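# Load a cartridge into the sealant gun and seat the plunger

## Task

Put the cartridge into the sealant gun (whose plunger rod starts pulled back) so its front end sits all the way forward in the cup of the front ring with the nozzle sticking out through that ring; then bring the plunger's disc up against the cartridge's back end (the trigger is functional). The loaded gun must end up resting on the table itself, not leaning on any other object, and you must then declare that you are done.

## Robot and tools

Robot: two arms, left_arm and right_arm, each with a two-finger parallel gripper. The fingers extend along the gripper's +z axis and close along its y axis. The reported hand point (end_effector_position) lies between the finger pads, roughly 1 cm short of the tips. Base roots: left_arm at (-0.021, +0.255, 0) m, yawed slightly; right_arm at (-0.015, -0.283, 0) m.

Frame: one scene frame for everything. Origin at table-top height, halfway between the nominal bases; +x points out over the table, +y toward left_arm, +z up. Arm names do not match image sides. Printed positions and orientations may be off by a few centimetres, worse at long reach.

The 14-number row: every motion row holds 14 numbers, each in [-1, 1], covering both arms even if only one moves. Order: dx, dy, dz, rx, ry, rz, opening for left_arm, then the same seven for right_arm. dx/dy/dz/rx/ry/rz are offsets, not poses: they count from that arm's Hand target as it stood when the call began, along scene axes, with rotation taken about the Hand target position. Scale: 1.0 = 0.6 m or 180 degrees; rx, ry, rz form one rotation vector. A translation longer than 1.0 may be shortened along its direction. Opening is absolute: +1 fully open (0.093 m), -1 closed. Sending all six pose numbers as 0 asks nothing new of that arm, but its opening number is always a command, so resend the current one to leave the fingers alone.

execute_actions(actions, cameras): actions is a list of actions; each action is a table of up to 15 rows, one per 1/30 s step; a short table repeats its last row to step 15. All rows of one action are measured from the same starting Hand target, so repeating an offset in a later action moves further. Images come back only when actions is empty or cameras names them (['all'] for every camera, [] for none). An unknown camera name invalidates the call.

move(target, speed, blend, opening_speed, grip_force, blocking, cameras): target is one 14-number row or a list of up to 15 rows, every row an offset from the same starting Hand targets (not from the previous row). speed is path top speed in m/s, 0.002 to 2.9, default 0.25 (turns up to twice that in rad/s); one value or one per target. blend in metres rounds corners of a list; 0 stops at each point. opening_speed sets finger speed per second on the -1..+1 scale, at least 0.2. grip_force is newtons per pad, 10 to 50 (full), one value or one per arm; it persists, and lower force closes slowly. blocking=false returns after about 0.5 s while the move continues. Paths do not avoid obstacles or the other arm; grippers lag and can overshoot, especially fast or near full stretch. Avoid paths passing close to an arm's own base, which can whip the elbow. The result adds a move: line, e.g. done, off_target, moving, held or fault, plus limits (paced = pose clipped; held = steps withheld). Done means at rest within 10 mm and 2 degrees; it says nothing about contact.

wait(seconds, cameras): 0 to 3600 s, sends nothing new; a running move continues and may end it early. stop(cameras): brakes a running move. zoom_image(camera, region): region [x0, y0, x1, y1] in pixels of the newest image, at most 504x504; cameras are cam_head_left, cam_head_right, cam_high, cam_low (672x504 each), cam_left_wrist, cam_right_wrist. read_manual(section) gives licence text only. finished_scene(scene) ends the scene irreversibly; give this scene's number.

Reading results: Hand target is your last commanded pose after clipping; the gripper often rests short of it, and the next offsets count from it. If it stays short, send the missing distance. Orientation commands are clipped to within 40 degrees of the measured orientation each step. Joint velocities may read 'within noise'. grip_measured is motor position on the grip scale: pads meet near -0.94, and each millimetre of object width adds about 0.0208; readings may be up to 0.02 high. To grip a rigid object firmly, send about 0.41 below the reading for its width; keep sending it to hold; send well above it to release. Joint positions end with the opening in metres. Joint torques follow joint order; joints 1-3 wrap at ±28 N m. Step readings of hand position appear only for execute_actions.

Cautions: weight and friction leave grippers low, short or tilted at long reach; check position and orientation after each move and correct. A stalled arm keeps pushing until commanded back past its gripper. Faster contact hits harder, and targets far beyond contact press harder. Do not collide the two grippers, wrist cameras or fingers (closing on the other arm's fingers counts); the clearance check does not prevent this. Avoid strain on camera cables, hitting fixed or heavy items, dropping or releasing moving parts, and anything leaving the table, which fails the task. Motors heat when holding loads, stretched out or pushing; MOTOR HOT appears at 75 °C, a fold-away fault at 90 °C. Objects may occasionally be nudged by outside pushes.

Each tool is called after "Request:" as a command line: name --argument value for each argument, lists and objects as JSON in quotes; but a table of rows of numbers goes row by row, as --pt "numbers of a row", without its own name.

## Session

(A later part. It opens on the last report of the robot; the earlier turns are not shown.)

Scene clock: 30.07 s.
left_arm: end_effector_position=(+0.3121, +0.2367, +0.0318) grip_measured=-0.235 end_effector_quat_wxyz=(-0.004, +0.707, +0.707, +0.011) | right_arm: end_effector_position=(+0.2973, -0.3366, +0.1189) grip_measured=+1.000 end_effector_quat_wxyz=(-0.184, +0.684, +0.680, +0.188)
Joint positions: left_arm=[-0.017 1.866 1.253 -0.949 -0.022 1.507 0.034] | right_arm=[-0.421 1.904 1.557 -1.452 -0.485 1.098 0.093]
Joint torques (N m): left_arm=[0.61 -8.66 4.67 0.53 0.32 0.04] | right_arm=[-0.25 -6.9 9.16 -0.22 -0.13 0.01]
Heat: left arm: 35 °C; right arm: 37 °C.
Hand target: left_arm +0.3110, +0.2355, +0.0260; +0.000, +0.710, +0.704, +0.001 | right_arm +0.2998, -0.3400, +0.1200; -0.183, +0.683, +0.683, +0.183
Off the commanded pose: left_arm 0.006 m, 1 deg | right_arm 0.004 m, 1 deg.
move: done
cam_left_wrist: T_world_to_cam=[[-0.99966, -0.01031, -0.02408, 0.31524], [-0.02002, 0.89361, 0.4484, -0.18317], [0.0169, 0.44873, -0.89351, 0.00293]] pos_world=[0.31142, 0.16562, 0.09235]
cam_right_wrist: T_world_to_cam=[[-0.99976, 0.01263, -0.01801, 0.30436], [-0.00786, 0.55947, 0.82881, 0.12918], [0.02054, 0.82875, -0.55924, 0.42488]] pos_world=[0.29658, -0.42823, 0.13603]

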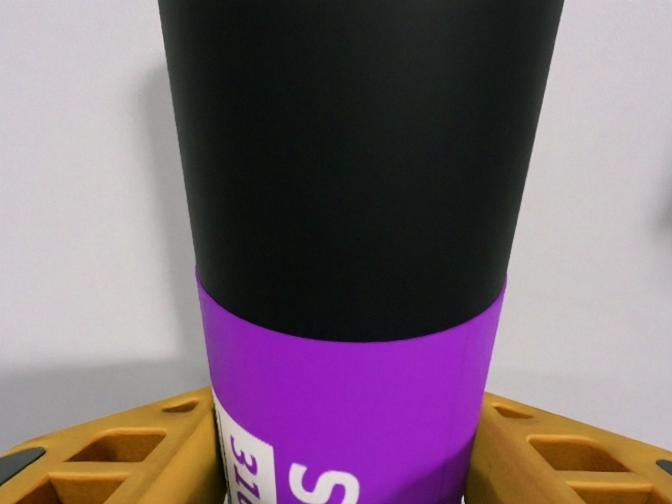

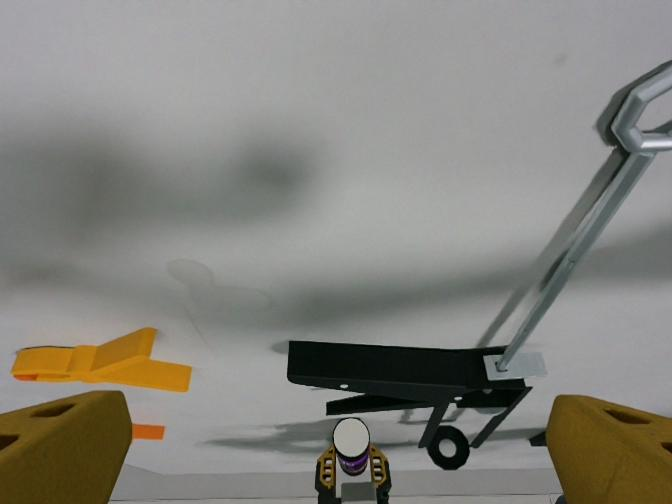

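Request:
move --pt "0 0 0.18 0 0 0 -0.3 0 0 0 0 0 0 1" --pt "-0.1857 -0.4793 0.248 -0.0778 -0.0017 0.0193 -0.3 0 0 0 0 0 0 1" --speed '[0.4, 0.45]' --blend '[0.04, 0]' --cameras '["all"]'

Scene clock: 32.27 s.
left_arm: end_effector_position=(+0.1927, -0.0459, +0.1592) grip_measured=-0.235 end_effector_quat_wxyz=(+0.064, +0.688, +0.718, -0.084) | right_arm: end_effector_position=(+0.2973, -0.3366, +0.1189) grip_measured=+1.000 end_effector_quat_wxyz=(-0.184, +0.684, +0.680, +0.188)
Joint positions: left_arm=[-0.836 1.806 1.672 -1.289 0.152 0.635 0.034] | right_arm=[-0.421 1.904 1.557 -1.452 -0.485 1.098 0.093]
Joint torques (N m): left_arm=[0.09 -10.4 10.24 0.74 0.1 -0.23] | right_arm=[-0.14 -6.89 9.13 -0.2 -0.13 -0.03]
Heat: left arm: 35 °C; right arm: 38 °C.
Hand target: left_arm +0.1997, -0.0521, +0.1749; +0.089, +0.683, +0.720, -0.083 | right_arm +0.2998, -0.3400, +0.1200; -0.183, +0.683, +0.683, +0.183
Off the commanded pose: left_arm 0.018 m, 3 deg | right_arm 0.004 m, 1 deg.
move: off_target (left_arm)
cam_left_wrist: T_world_to_cam=[[-0.99842, -0.05188, 0.02168, 0.18652], [-0.04542, 0.97141, 0.23302, 0.05256], [-0.03315, 0.23167, -0.97223, 0.25785]] pos_world=[0.19715, -0.10111, 0.2344]
cam_right_wrist: T_world_to_cam=[[-0.99976, 0.01263, -0.01801, 0.30436], [-0.00786, 0.55947, 0.82881, 0.12918], [0.02054, 0.82875, -0.55924, 0.42488]] pos_world=[0.29658, -0.42823, 0.13603]

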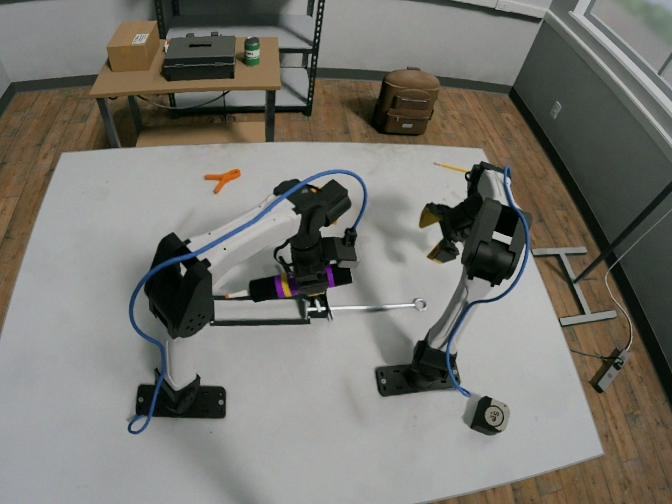

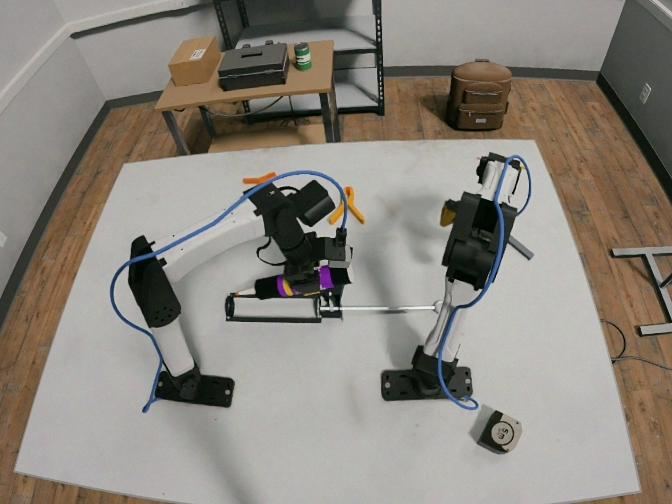

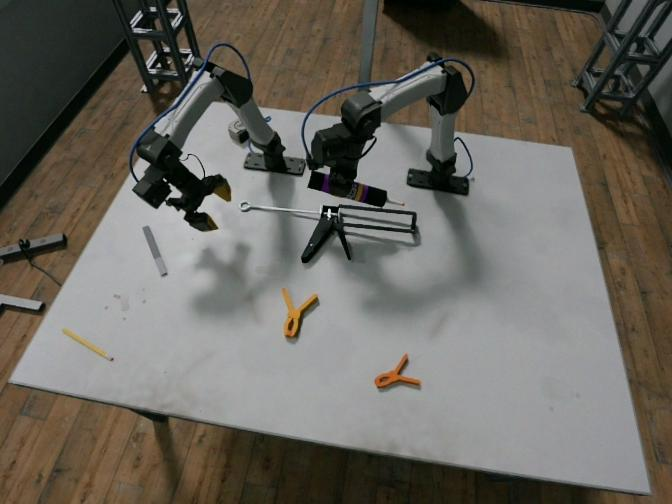

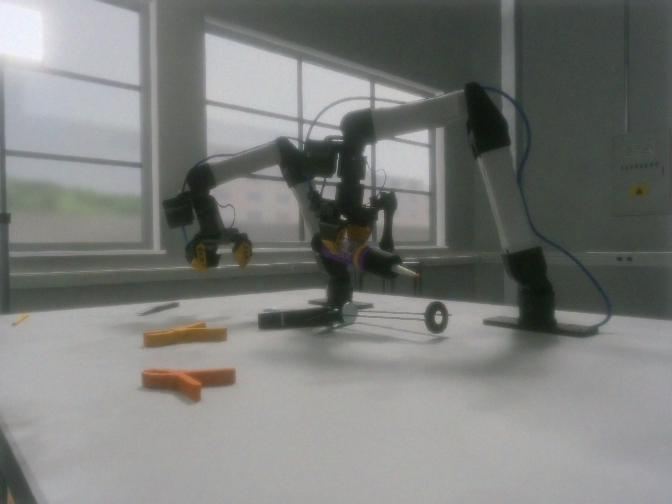

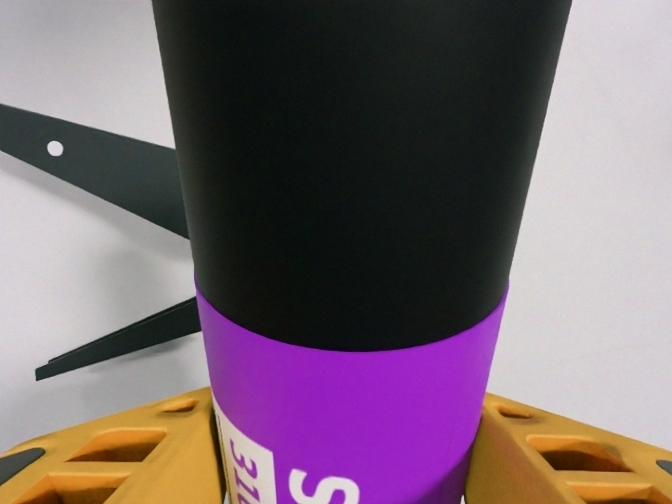

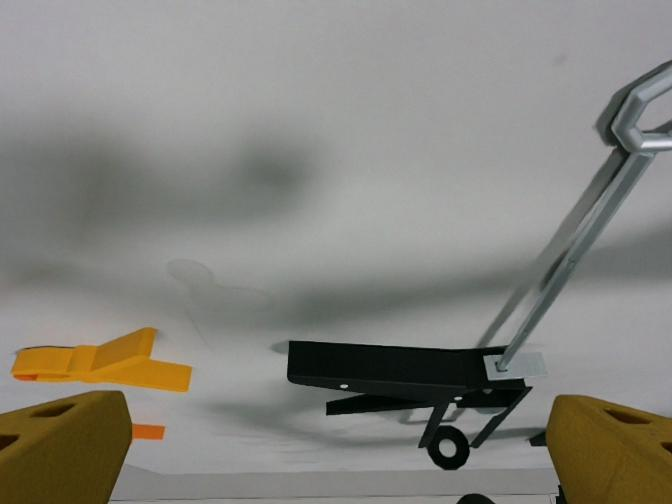

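Request:
zoom_image --camera "cam_high" --region '[290, 150, 450, 270]'

Request:
zoom_image --camera "cam_low" --region '[300, 220, 480, 350]'

Request:
zoom_image --camera "cam_head_left" --region '[180, 240, 360, 350]'

Request:
zoom_image --camera "cam_head_right" --region '[200, 240, 380, 350]'

Scaled by 3.150 from the camera's image (finer frame: 960x720).

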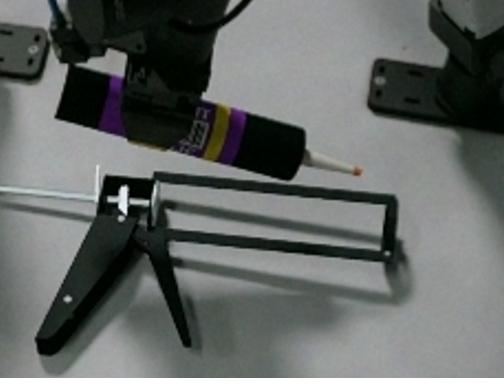

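Scaled by 2.800 from the camera's image (finer frame: 960x720).

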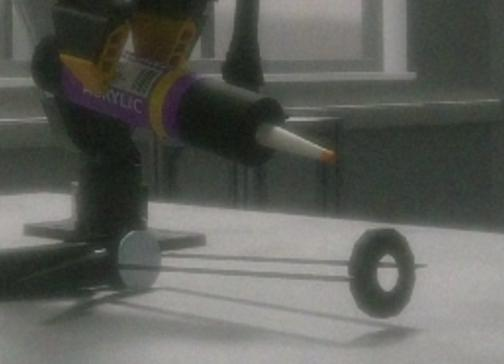

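Scaled by 2.800 from the camera's image (finer frame: 960x720).

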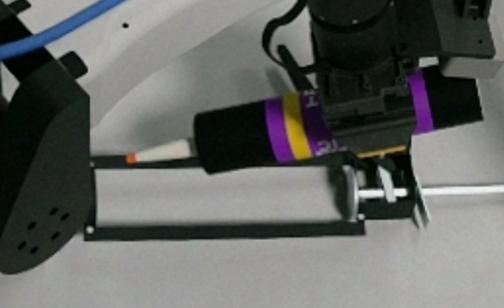

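Scaled by 2.800 from the camera's image (finer frame: 960x720).

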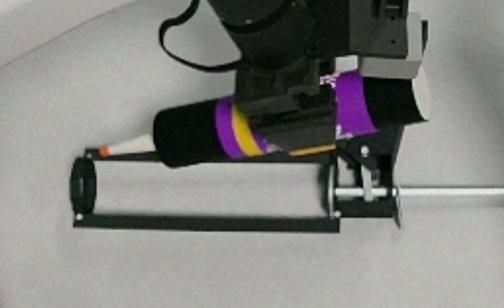

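Request:
move --target '[0.009, 0.0388, -0.1067, -0.0122, -0.0118, 0.002, -0.3, 0,0,0,0,0,0,1]' --speed 0.25 --cameras '["cam_low", "cam_high", "cam_head_right"]'

Request:
zoom_image --camera "cam_high" --region '[290, 150, 450, 270]'

Request:
zoom_image --camera "cam_low" --region '[300, 220, 480, 350]'

Request:
zoom_image --camera "cam_head_right" --region '[200, 240, 380, 350]'

Scene clock: 35.33 s.
left_arm: end_effector_position=(+0.1998, -0.0246, +0.0973) grip_measured=-0.235 end_effector_quat_wxyz=(+0.083, +0.677, +0.726, -0.080) | right_arm: end_effector_position=(+0.2973, -0.3366, +0.1189) grip_measured=+1.000 end_effector_quat_wxyz=(-0.184, +0.684, +0.680, +0.188)
Joint positions: left_arm=[-0.785 1.734 1.334 -0.99 0.146 0.656 0.034] | right_arm=[-0.421 1.904 1.557 -1.452 -0.485 1.098 0.093]
Joint torques (N m): left_arm=[0.44 -12.51 6.02 1.11 0.26 0.04] | right_arm=[-0.25 -7.02 9.16 -0.23 -0.12 0.01]
Heat: left arm: 36 °C; right arm: 38 °C.
Hand target: left_arm +0.2050, -0.0289, +0.1109; +0.115, +0.680, +0.719, -0.084 | right_arm +0.2998, -0.3400, +0.1200; -0.183, +0.683, +0.683, +0.183
Off the commanded pose: left_arm 0.015 m, 4 deg | right_arm 0.004 m, 1 deg.
move: off_target (left_arm)
Images, in order (width x height): cam_head_right 672x504, cam_high 672x504, cam_low 672x504.

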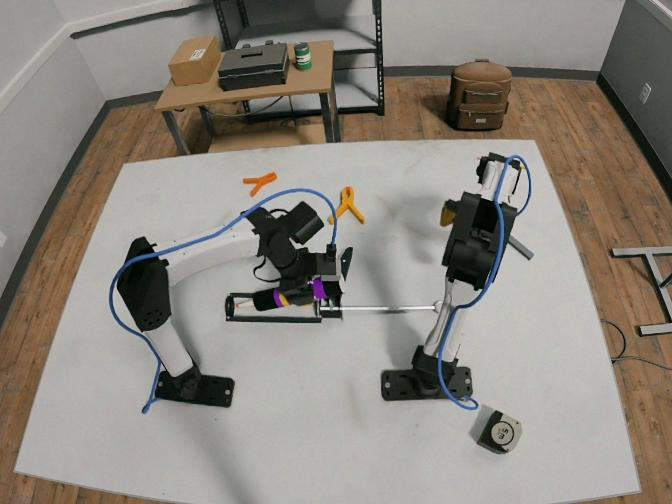

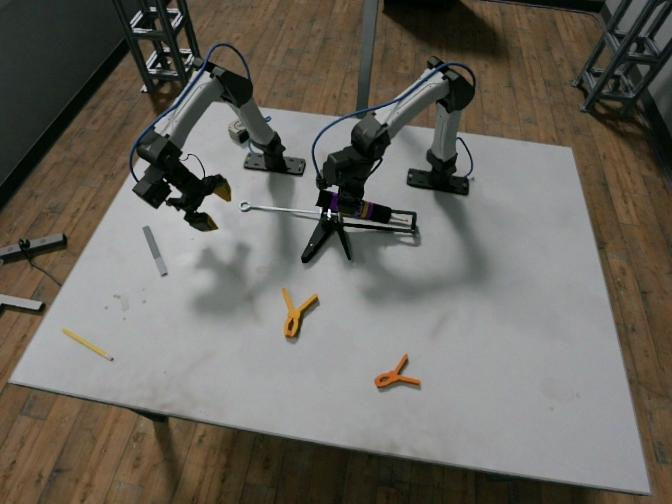

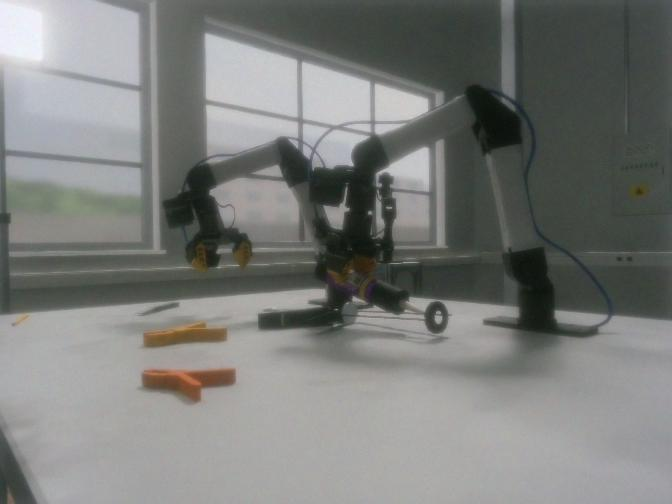

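Scaled by 3.150 from the camera's image (finer frame: 960x720).

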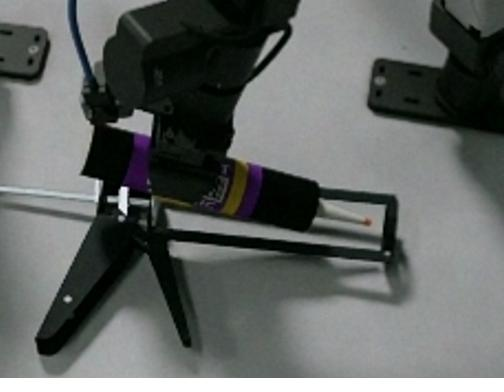

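Scaled by 2.800 from the camera's image (finer frame: 960x720).

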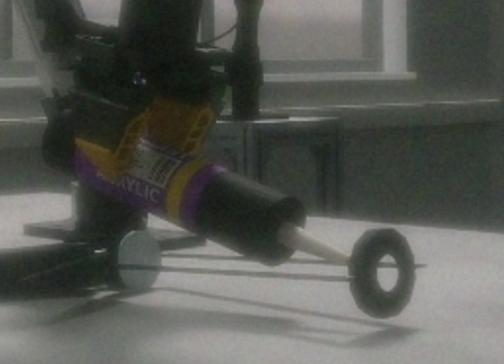

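Scaled by 2.800 from the camera's image (finer frame: 960x720).

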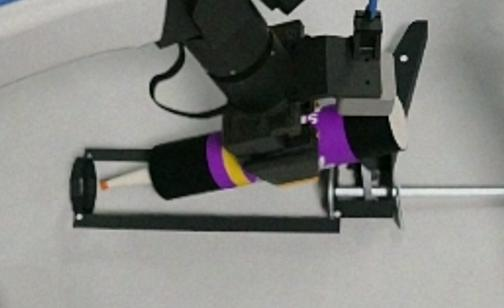

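Request:
move --target '[-0.0012, 0.0727, -0.0135, 0, 0, 0, -0.3, 0,0,0,0,0,0,1]' --speed 0.15 --cameras '["cam_low", "cam_high", "cam_head_right"]'

Request:
zoom_image --camera "cam_high" --region '[290, 150, 450, 270]'

Request:
zoom_image --camera "cam_low" --region '[300, 220, 480, 350]'

Request:
zoom_image --camera "cam_head_right" --region '[200, 240, 380, 350]'

Scene clock: 37.07 s.
left_arm: end_effector_position=(+0.2008, +0.0215, +0.0885) grip_measured=-0.235 end_effector_quat_wxyz=(+0.081, +0.677, +0.728, -0.073) | right_arm: end_effector_position=(+0.2973, -0.3366, +0.1189) grip_measured=+1.000 end_effector_quat_wxyz=(-0.184, +0.684, +0.680, +0.188)
Joint positions: left_arm=[-0.685 1.628 1.184 -0.965 0.148 0.754 0.034] | right_arm=[-0.421 1.904 1.557 -1.452 -0.485 1.098 0.093]
Joint torques (N m): left_arm=[0.46 -11.64 6.11 1.01 0.48 0.03] | right_arm=[-0.28 -6.75 9.14 -0.21 -0.15 0.03]
Heat: left arm: 36 °C; right arm: 38 °C.
Hand target: left_arm +0.2043, +0.0148, +0.1028; +0.115, +0.680, +0.719, -0.084 | right_arm +0.2998, -0.3400, +0.1200; -0.183, +0.683, +0.683, +0.183
Off the commanded pose: left_arm 0.016 m, 4 deg | right_arm 0.004 m, 1 deg.
move: off_target (left_arm)
Images, in order (width x height): cam_head_right 672x504, cam_high 672x504, cam_low 672x504.

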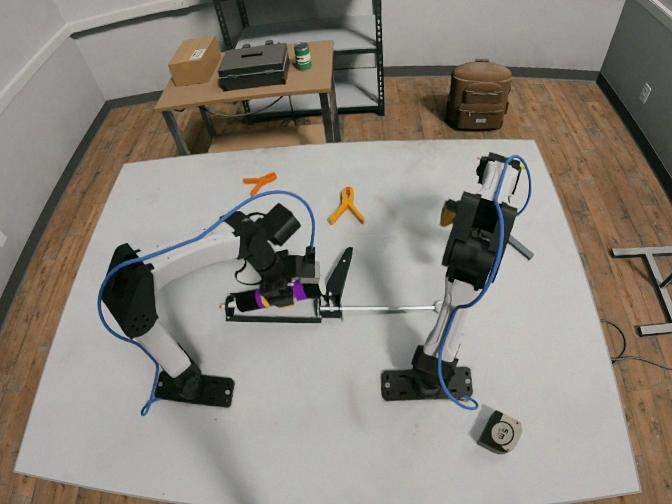

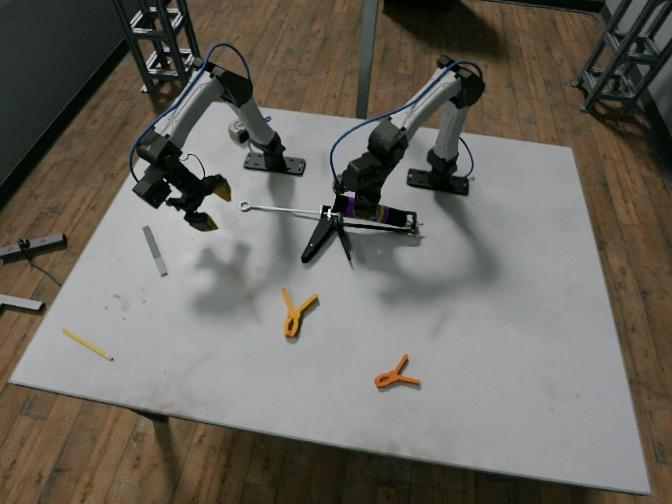

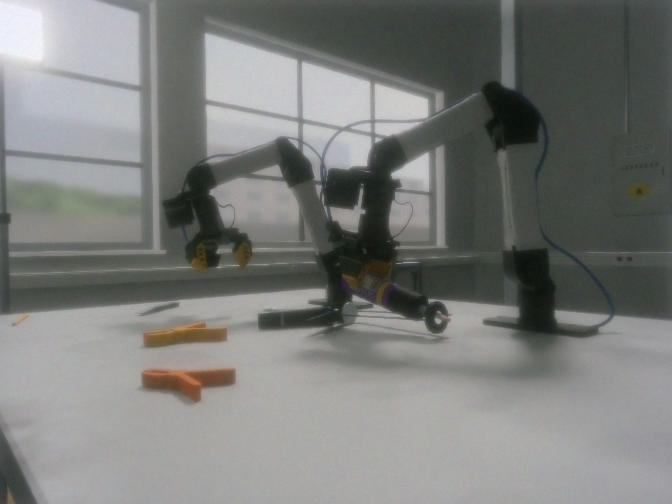

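Scaled by 3.150 from the camera's image (finer frame: 960x720).

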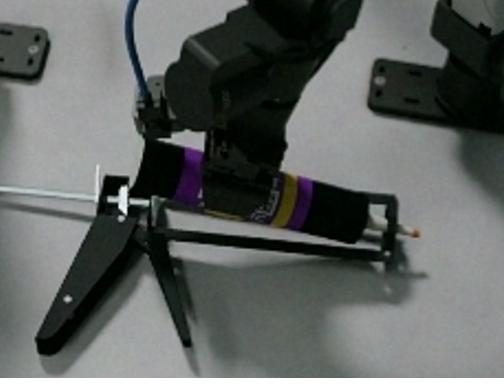

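Scaled by 2.800 from the camera's image (finer frame: 960x720).

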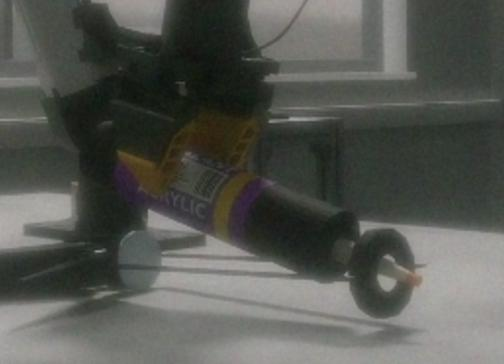

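Scaled by 2.800 from the camera's image (finer frame: 960x720).

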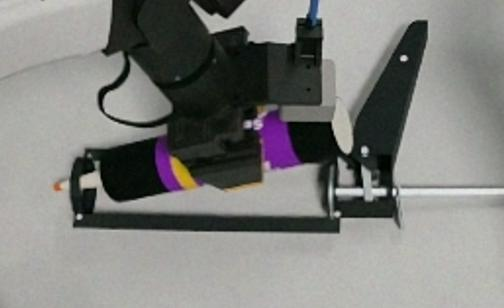

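Request:
move --target '[-0.0068, 0.0325, -0.0058, -0.0194, -0.001, -0.0039, -0.3, 0,0,0,0,0,0,1]' --speed 0.1 --cameras '["cam_low", "cam_high", "cam_head_right", "cam_left_wrist"]'

Request:
zoom_image --camera "cam_high" --region '[290, 150, 450, 270]'

Request:
zoom_image --camera "cam_low" --region '[300, 220, 480, 350]'

Request:
zoom_image --camera "cam_head_right" --region '[200, 240, 380, 350]'

Scene clock: 39.33 s.
left_arm: end_effector_position=(+0.1954, +0.0419, +0.0855) grip_measured=-0.235 end_effector_quat_wxyz=(+0.100, +0.678, +0.722, -0.094) | right_arm: end_effector_position=(+0.2973, -0.3366, +0.1189) grip_measured=+1.000 end_effector_quat_wxyz=(-0.184, +0.684, +0.680, +0.188)
Joint positions: left_arm=[-0.616 1.54 1.072 -0.918 0.206 0.827 0.034] | right_arm=[-0.421 1.904 1.557 -1.452 -0.485 1.098 0.093]
Joint torques (N m): left_arm=[0.65 -10.51 6.19 1.13 0.58 0.06] | right_arm=[-0.13 -6.84 9.17 -0.25 -0.11 -0.01]
Heat: left arm: 36 °C; right arm: 38 °C.
Hand target: left_arm +0.2002, +0.0344, +0.0992; +0.136, +0.681, +0.712, -0.106 | right_arm +0.2998, -0.3400, +0.1200; -0.183, +0.683, +0.683, +0.183
Off the commanded pose: left_arm 0.016 m, 5 deg | right_arm 0.004 m, 1 deg.
move: off_target (left_arm)
cam_left_wrist: T_world_to_cam=[[-0.99704, -0.07628, -0.00944, 0.1989], [-0.07679, 0.98282, 0.16784, -0.00416], [-0.00352, 0.16807, -0.98577, 0.16398]] pos_world=[0.19857, -0.0083, 0.16422]
Images, in order (width x height): cam_head_right 672x504, cam_high 672x504, cam_low 672x504, cam_left_wrist 672x504.

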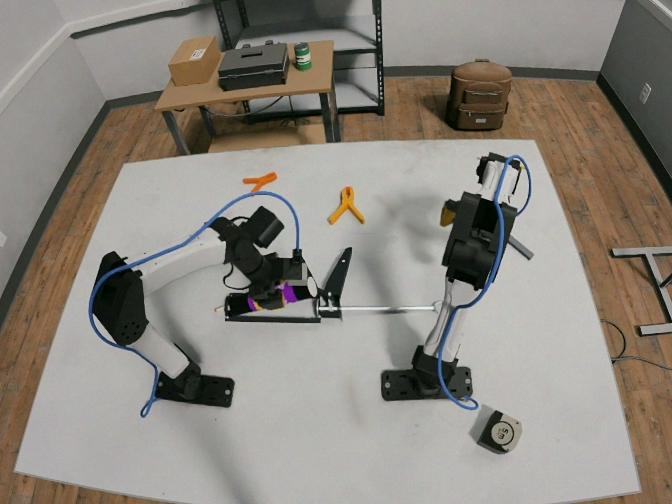

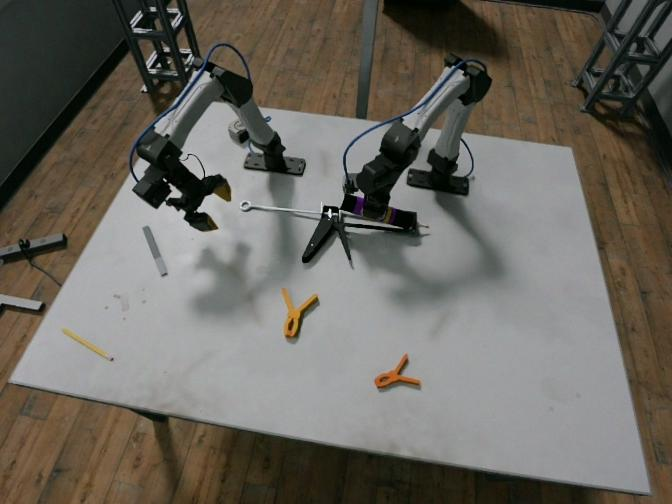

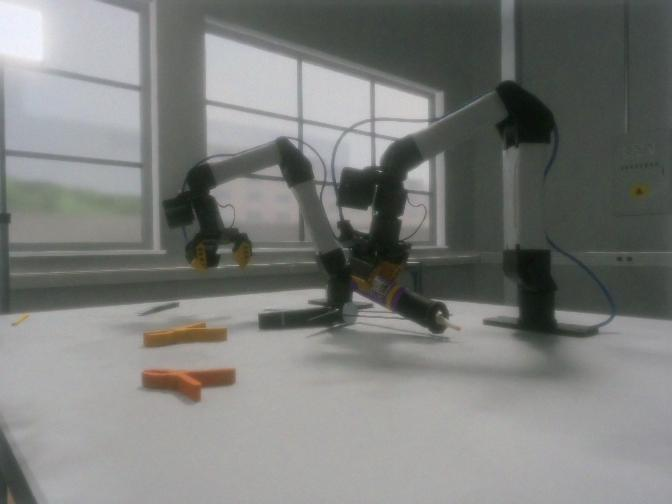

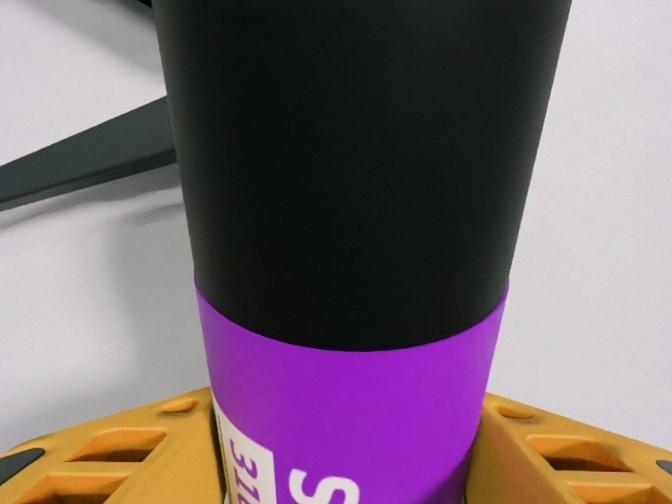

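Scaled by 3.150 from the camera's image (finer frame: 960x720).

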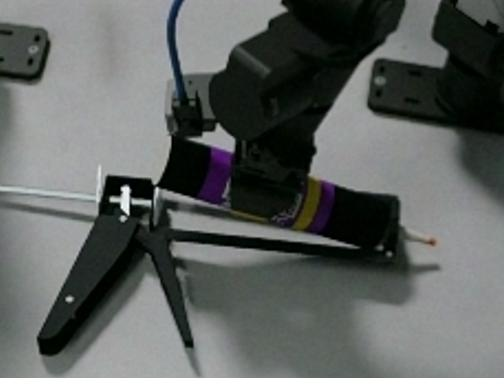

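Scaled by 2.800 from the camera's image (finer frame: 960x720).

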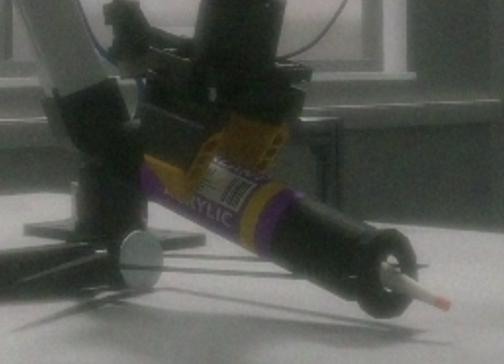

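Scaled by 2.800 from the camera's image (finer frame: 960x720).

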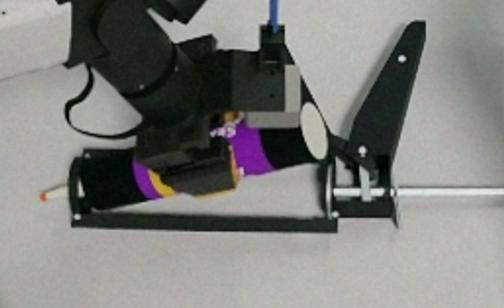

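Request:
zoom_image --camera "cam_low" --region '[400, 290, 470, 345]'

Request:
zoom_image --camera "cam_head_right" --region '[205, 280, 285, 335]'

Request:
zoom_image --camera "cam_high" --region '[385, 200, 445, 245]'

Scaled by 7.200 from the camera's image (finer frame: 960x720).

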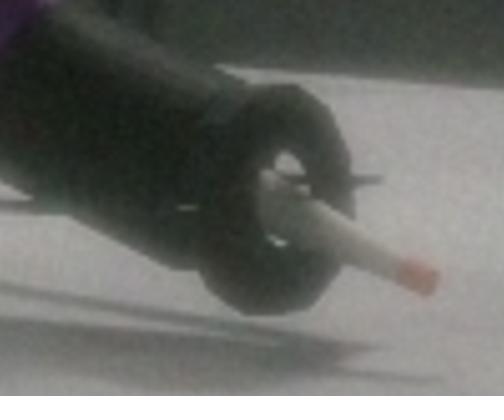

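Scaled by 6.300 from the camera's image (finer frame: 960x720).

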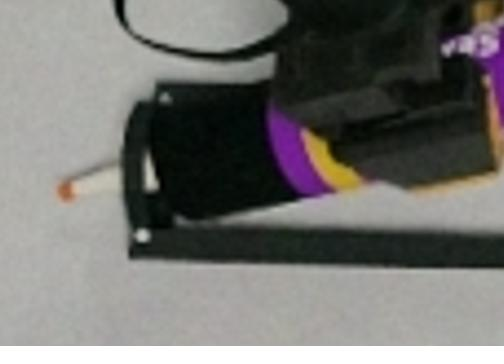

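Scaled by 8.400 from the camera's image (finer frame: 960x720).

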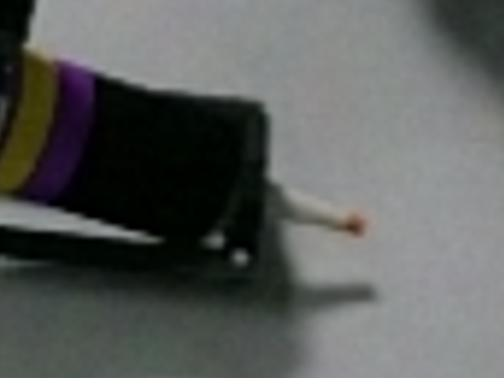

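Request:
move --target '[-0.0025, 0.0092, -0.0015, 0, 0, 0, -0.3, 0,0,0,0,0,0,1]' --speed 0.08 --cameras '["cam_low", "cam_high", "cam_head_right"]'

Request:
zoom_image --camera "cam_low" --region '[400, 290, 470, 345]'

Request:
zoom_image --camera "cam_head_right" --region '[205, 280, 285, 335]'

Request:
zoom_image --camera "cam_high" --region '[320, 180, 440, 270]'

Scene clock: 40.53 s.
left_arm: end_effector_position=(+0.1945, +0.0464, +0.0846) grip_measured=-0.235 end_effector_quat_wxyz=(+0.102, +0.678, +0.722, -0.096) | right_arm: end_effector_position=(+0.2973, -0.3366, +0.1189) grip_measured=+1.000 end_effector_quat_wxyz=(-0.184, +0.684, +0.680, +0.188)
Joint positions: left_arm=[-0.603 1.526 1.054 -0.913 0.211 0.839 0.034] | right_arm=[-0.421 1.904 1.557 -1.452 -0.485 1.098 0.093]
Joint torques (N m): left_arm=[0.66 -10.51 6.19 1.06 0.56 0.07] | right_arm=[-0.2 -6.97 9.17 -0.18 -0.15 0.02]
Heat: left arm: 36 °C; right arm: 38 °C.
Hand target: left_arm +0.1987, +0.0399, +0.0984; +0.137, +0.681, +0.712, -0.106 | right_arm +0.2998, -0.3400, +0.1200; -0.183, +0.683, +0.683, +0.183
Off the commanded pose: left_arm 0.016 m, 4 deg | right_arm 0.004 m, 1 deg.
move: off_target (left_arm)
Images, in order (width x height): cam_head_right 672x504, cam_high 672x504, cam_low 672x504.

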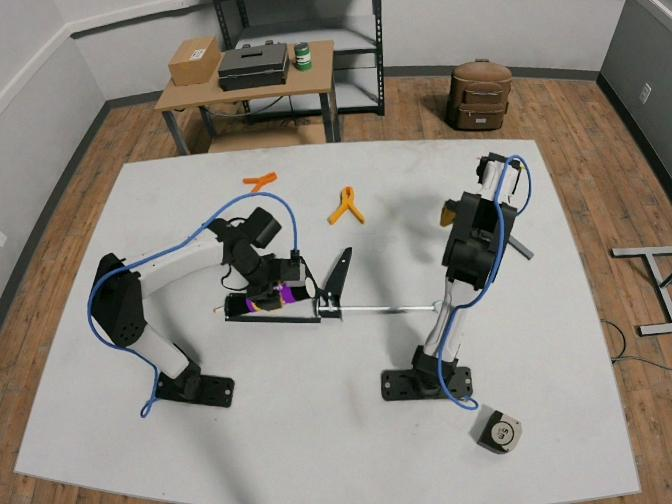

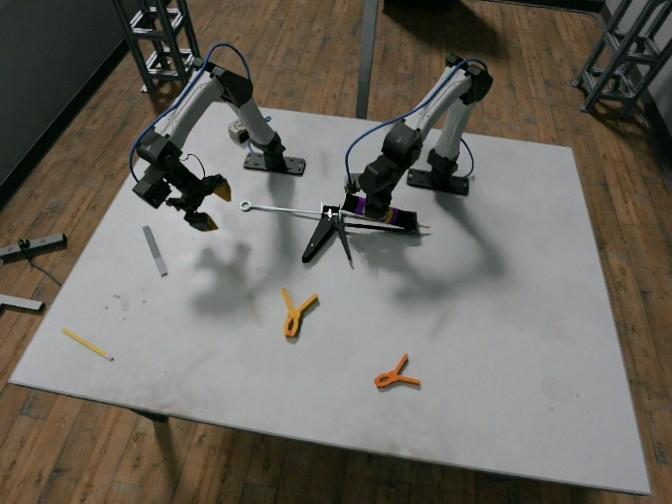

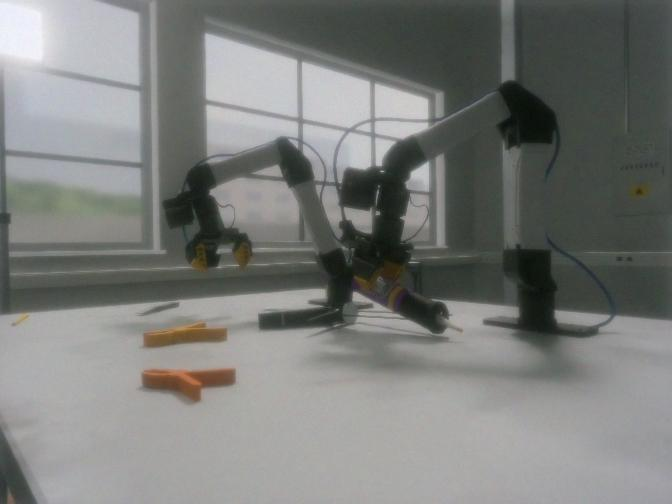

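Scaled by 7.200 from the camera's image (finer frame: 960x720).

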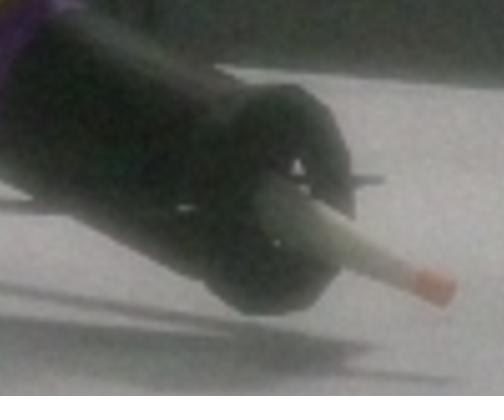

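Scaled by 6.300 from the camera's image (finer frame: 960x720).

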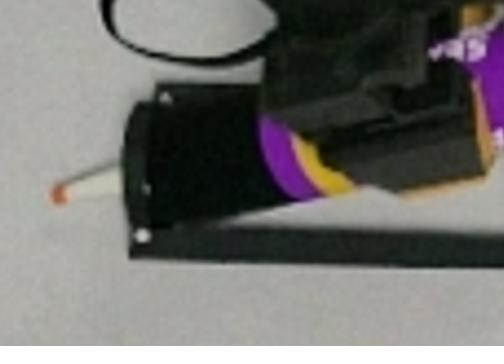

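Scaled by 4.200 from the camera's image (finer frame: 960x720).

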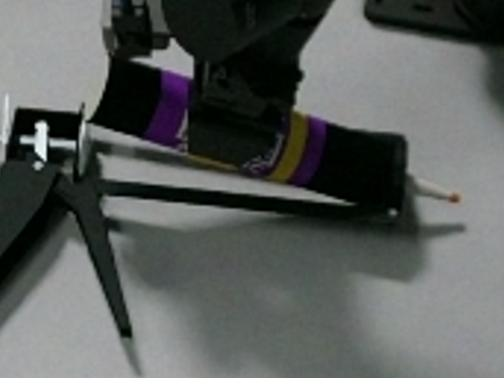

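Request:
move --target '[0.0, -0.002, -0.022, 0.0339, 0.0018, 0, -0.3, 0,0,0,0,0,0,1]' --speed 0.08 --cameras '["cam_low", "cam_high", "cam_head_right"]'

Request:
zoom_image --camera "cam_low" --region '[350, 270, 470, 345]'

Request:
zoom_image --camera "cam_head_right" --region '[205, 260, 355, 335]'

Request:
zoom_image --camera "cam_high" --region '[320, 180, 440, 270]'

Scene clock: 42.07 s.
left_arm: end_effector_position=(+0.1904, +0.0470, +0.0737) grip_measured=-0.235 end_effector_quat_wxyz=(+0.078, +0.689, +0.717, -0.074) | right_arm: end_effector_position=(+0.2973, -0.3366, +0.1189) grip_measured=+1.000 end_effector_quat_wxyz=(-0.184, +0.684, +0.680, +0.188)
Joint positions: left_arm=[-0.638 1.559 1.054 -0.92 0.16 0.835 0.034] | right_arm=[-0.421 1.904 1.557 -1.452 -0.485 1.098 0.093]
Joint torques (N m): left_arm=[-0.51 -7.49 9.25 0.75 0.14 -0.24] | right_arm=[-0.23 -6.75 9.16 -0.22 -0.12 0.01]
Heat: left arm: 36 °C; right arm: 39 °C.
Hand target: left_arm +0.1987, +0.0387, +0.0851; +0.098, +0.687, +0.717, -0.070 | right_arm +0.2998, -0.3400, +0.1200; -0.183, +0.683, +0.683, +0.183
Off the commanded pose: left_arm 0.016 m, 2 deg | right_arm 0.004 m, 1 deg.
move: off_target (left_arm)
Images, in order (width x height): cam_head_right 672x504, cam_high 672x504, cam_low 672x504.

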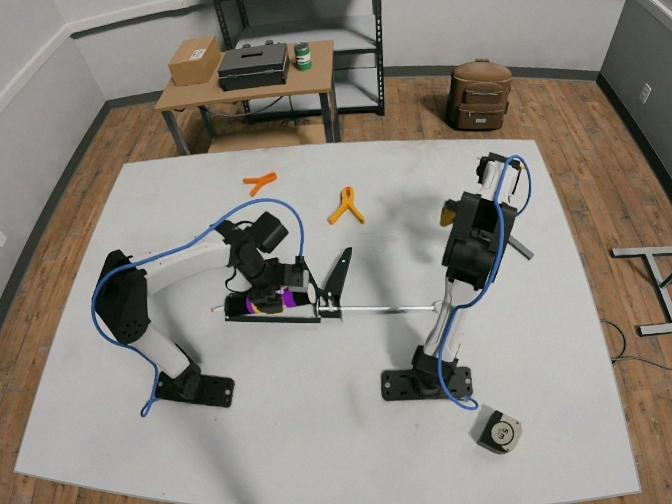

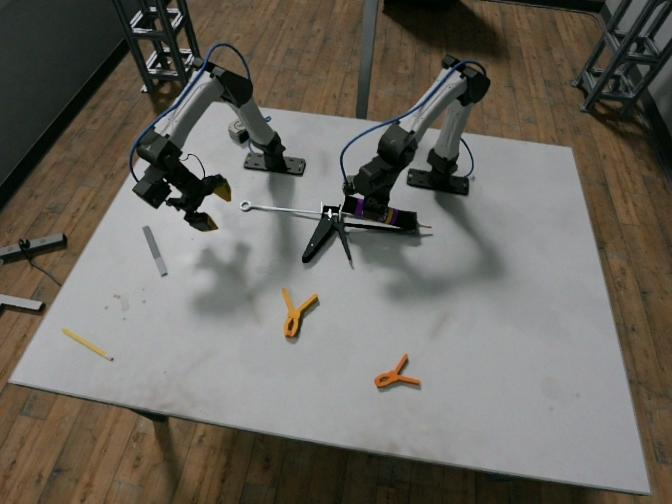

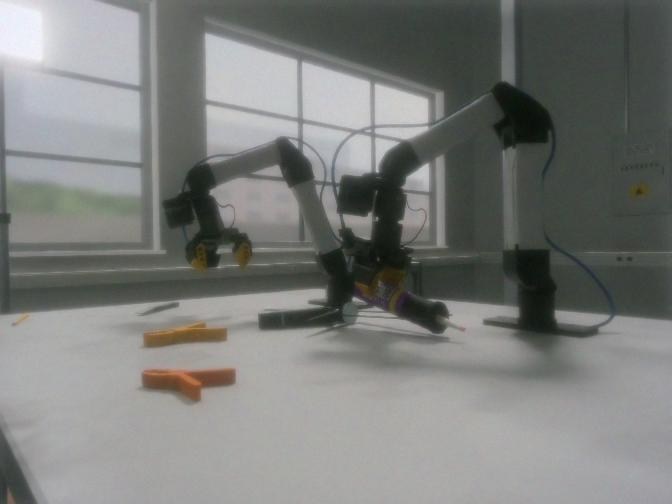

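Scaled by 4.200 from the camera's image (finer frame: 960x720).

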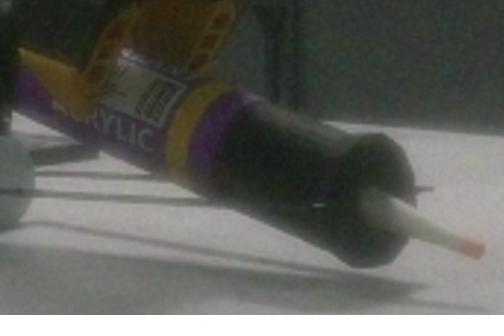

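Scaled by 3.360 from the camera's image (finer frame: 960x720).

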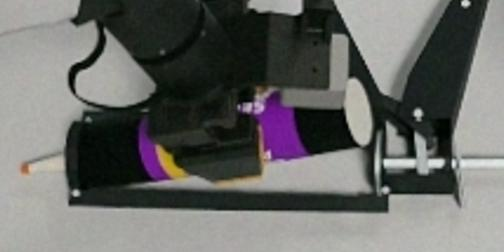

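Scaled by 4.200 from the camera's image (finer frame: 960x720).

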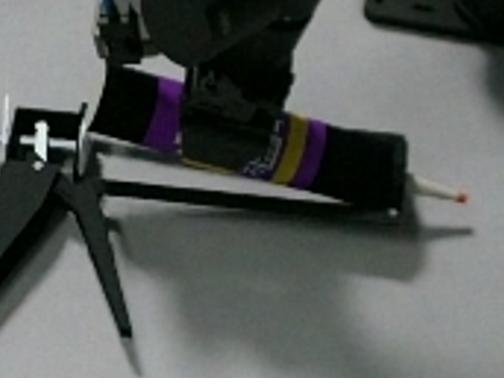

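Request:
move --target '[0.0, 0.001, -0.0253, 0.0406, 0.001, -0.0072, -0.3, 0,0,0,0,0,0,1]' --speed 0.08 --cameras '["cam_low", "cam_high", "cam_head_right"]'

Request:
zoom_image --camera "cam_low" --region '[320, 260, 470, 345]'

Request:
zoom_image --camera "cam_head_right" --region '[205, 260, 355, 335]'

Request:
zoom_image --camera "cam_high" --region '[320, 180, 440, 270]'

Scene clock: 45.37 s.
left_arm: end_effector_position=(+0.1893, +0.0465, +0.0582) grip_measured=-0.235 end_effector_quat_wxyz=(+0.035, +0.702, +0.711, -0.035) | right_arm: end_effector_position=(+0.2973, -0.3366, +0.1189) grip_measured=+1.000 end_effector_quat_wxyz=(-0.184, +0.684, +0.680, +0.188)
Joint positions: left_arm=[-0.691 1.644 1.093 -0.953 0.074 0.818 0.034] | right_arm=[-0.421 1.904 1.557 -1.452 -0.485 1.098 0.093]
Joint torques (N m): left_arm=[-0.49 -7.98 9.65 0.48 -0.04 -0.21] | right_arm=[-0.27 -6.84 9.21 -0.22 -0.11 -0.01]
Heat: left arm: 36 °C; right arm: 39 °C.
Hand target: left_arm +0.1986, +0.0393, +0.0699; +0.052, +0.700, +0.712, -0.026 | right_arm +0.2998, -0.3400, +0.1200; -0.183, +0.683, +0.683, +0.183
Off the commanded pose: left_arm 0.017 m, 2 deg | right_arm 0.004 m, 1 deg.
move: off_target (left_arm)
Images, in order (width x height): cam_head_right 672x504, cam_high 672x504, cam_low 672x504.

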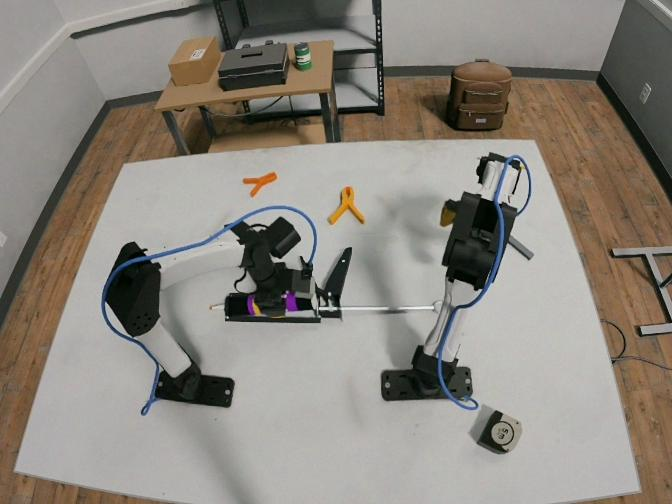

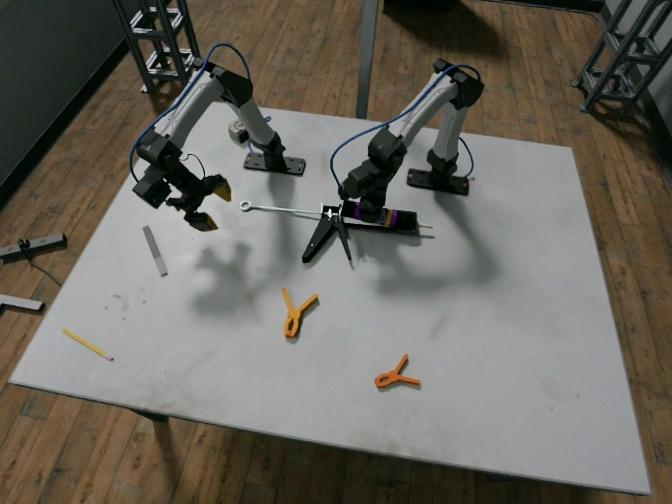

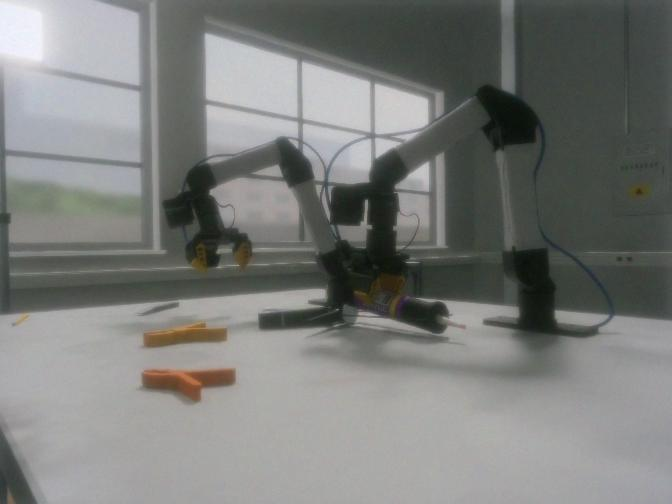

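Scaled by 3.360 from the camera's image (finer frame: 960x720).

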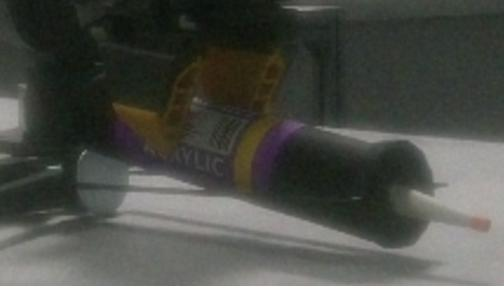

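Scaled by 3.360 from the camera's image (finer frame: 960x720).

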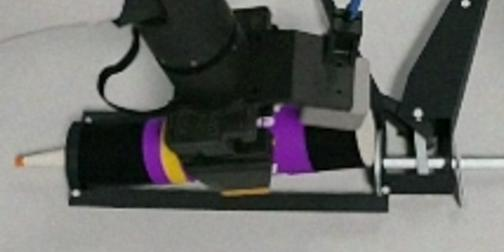

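Scaled by 4.200 from the camera's image (finer frame: 960x720).

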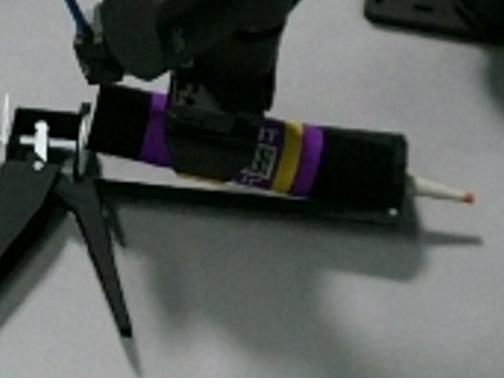

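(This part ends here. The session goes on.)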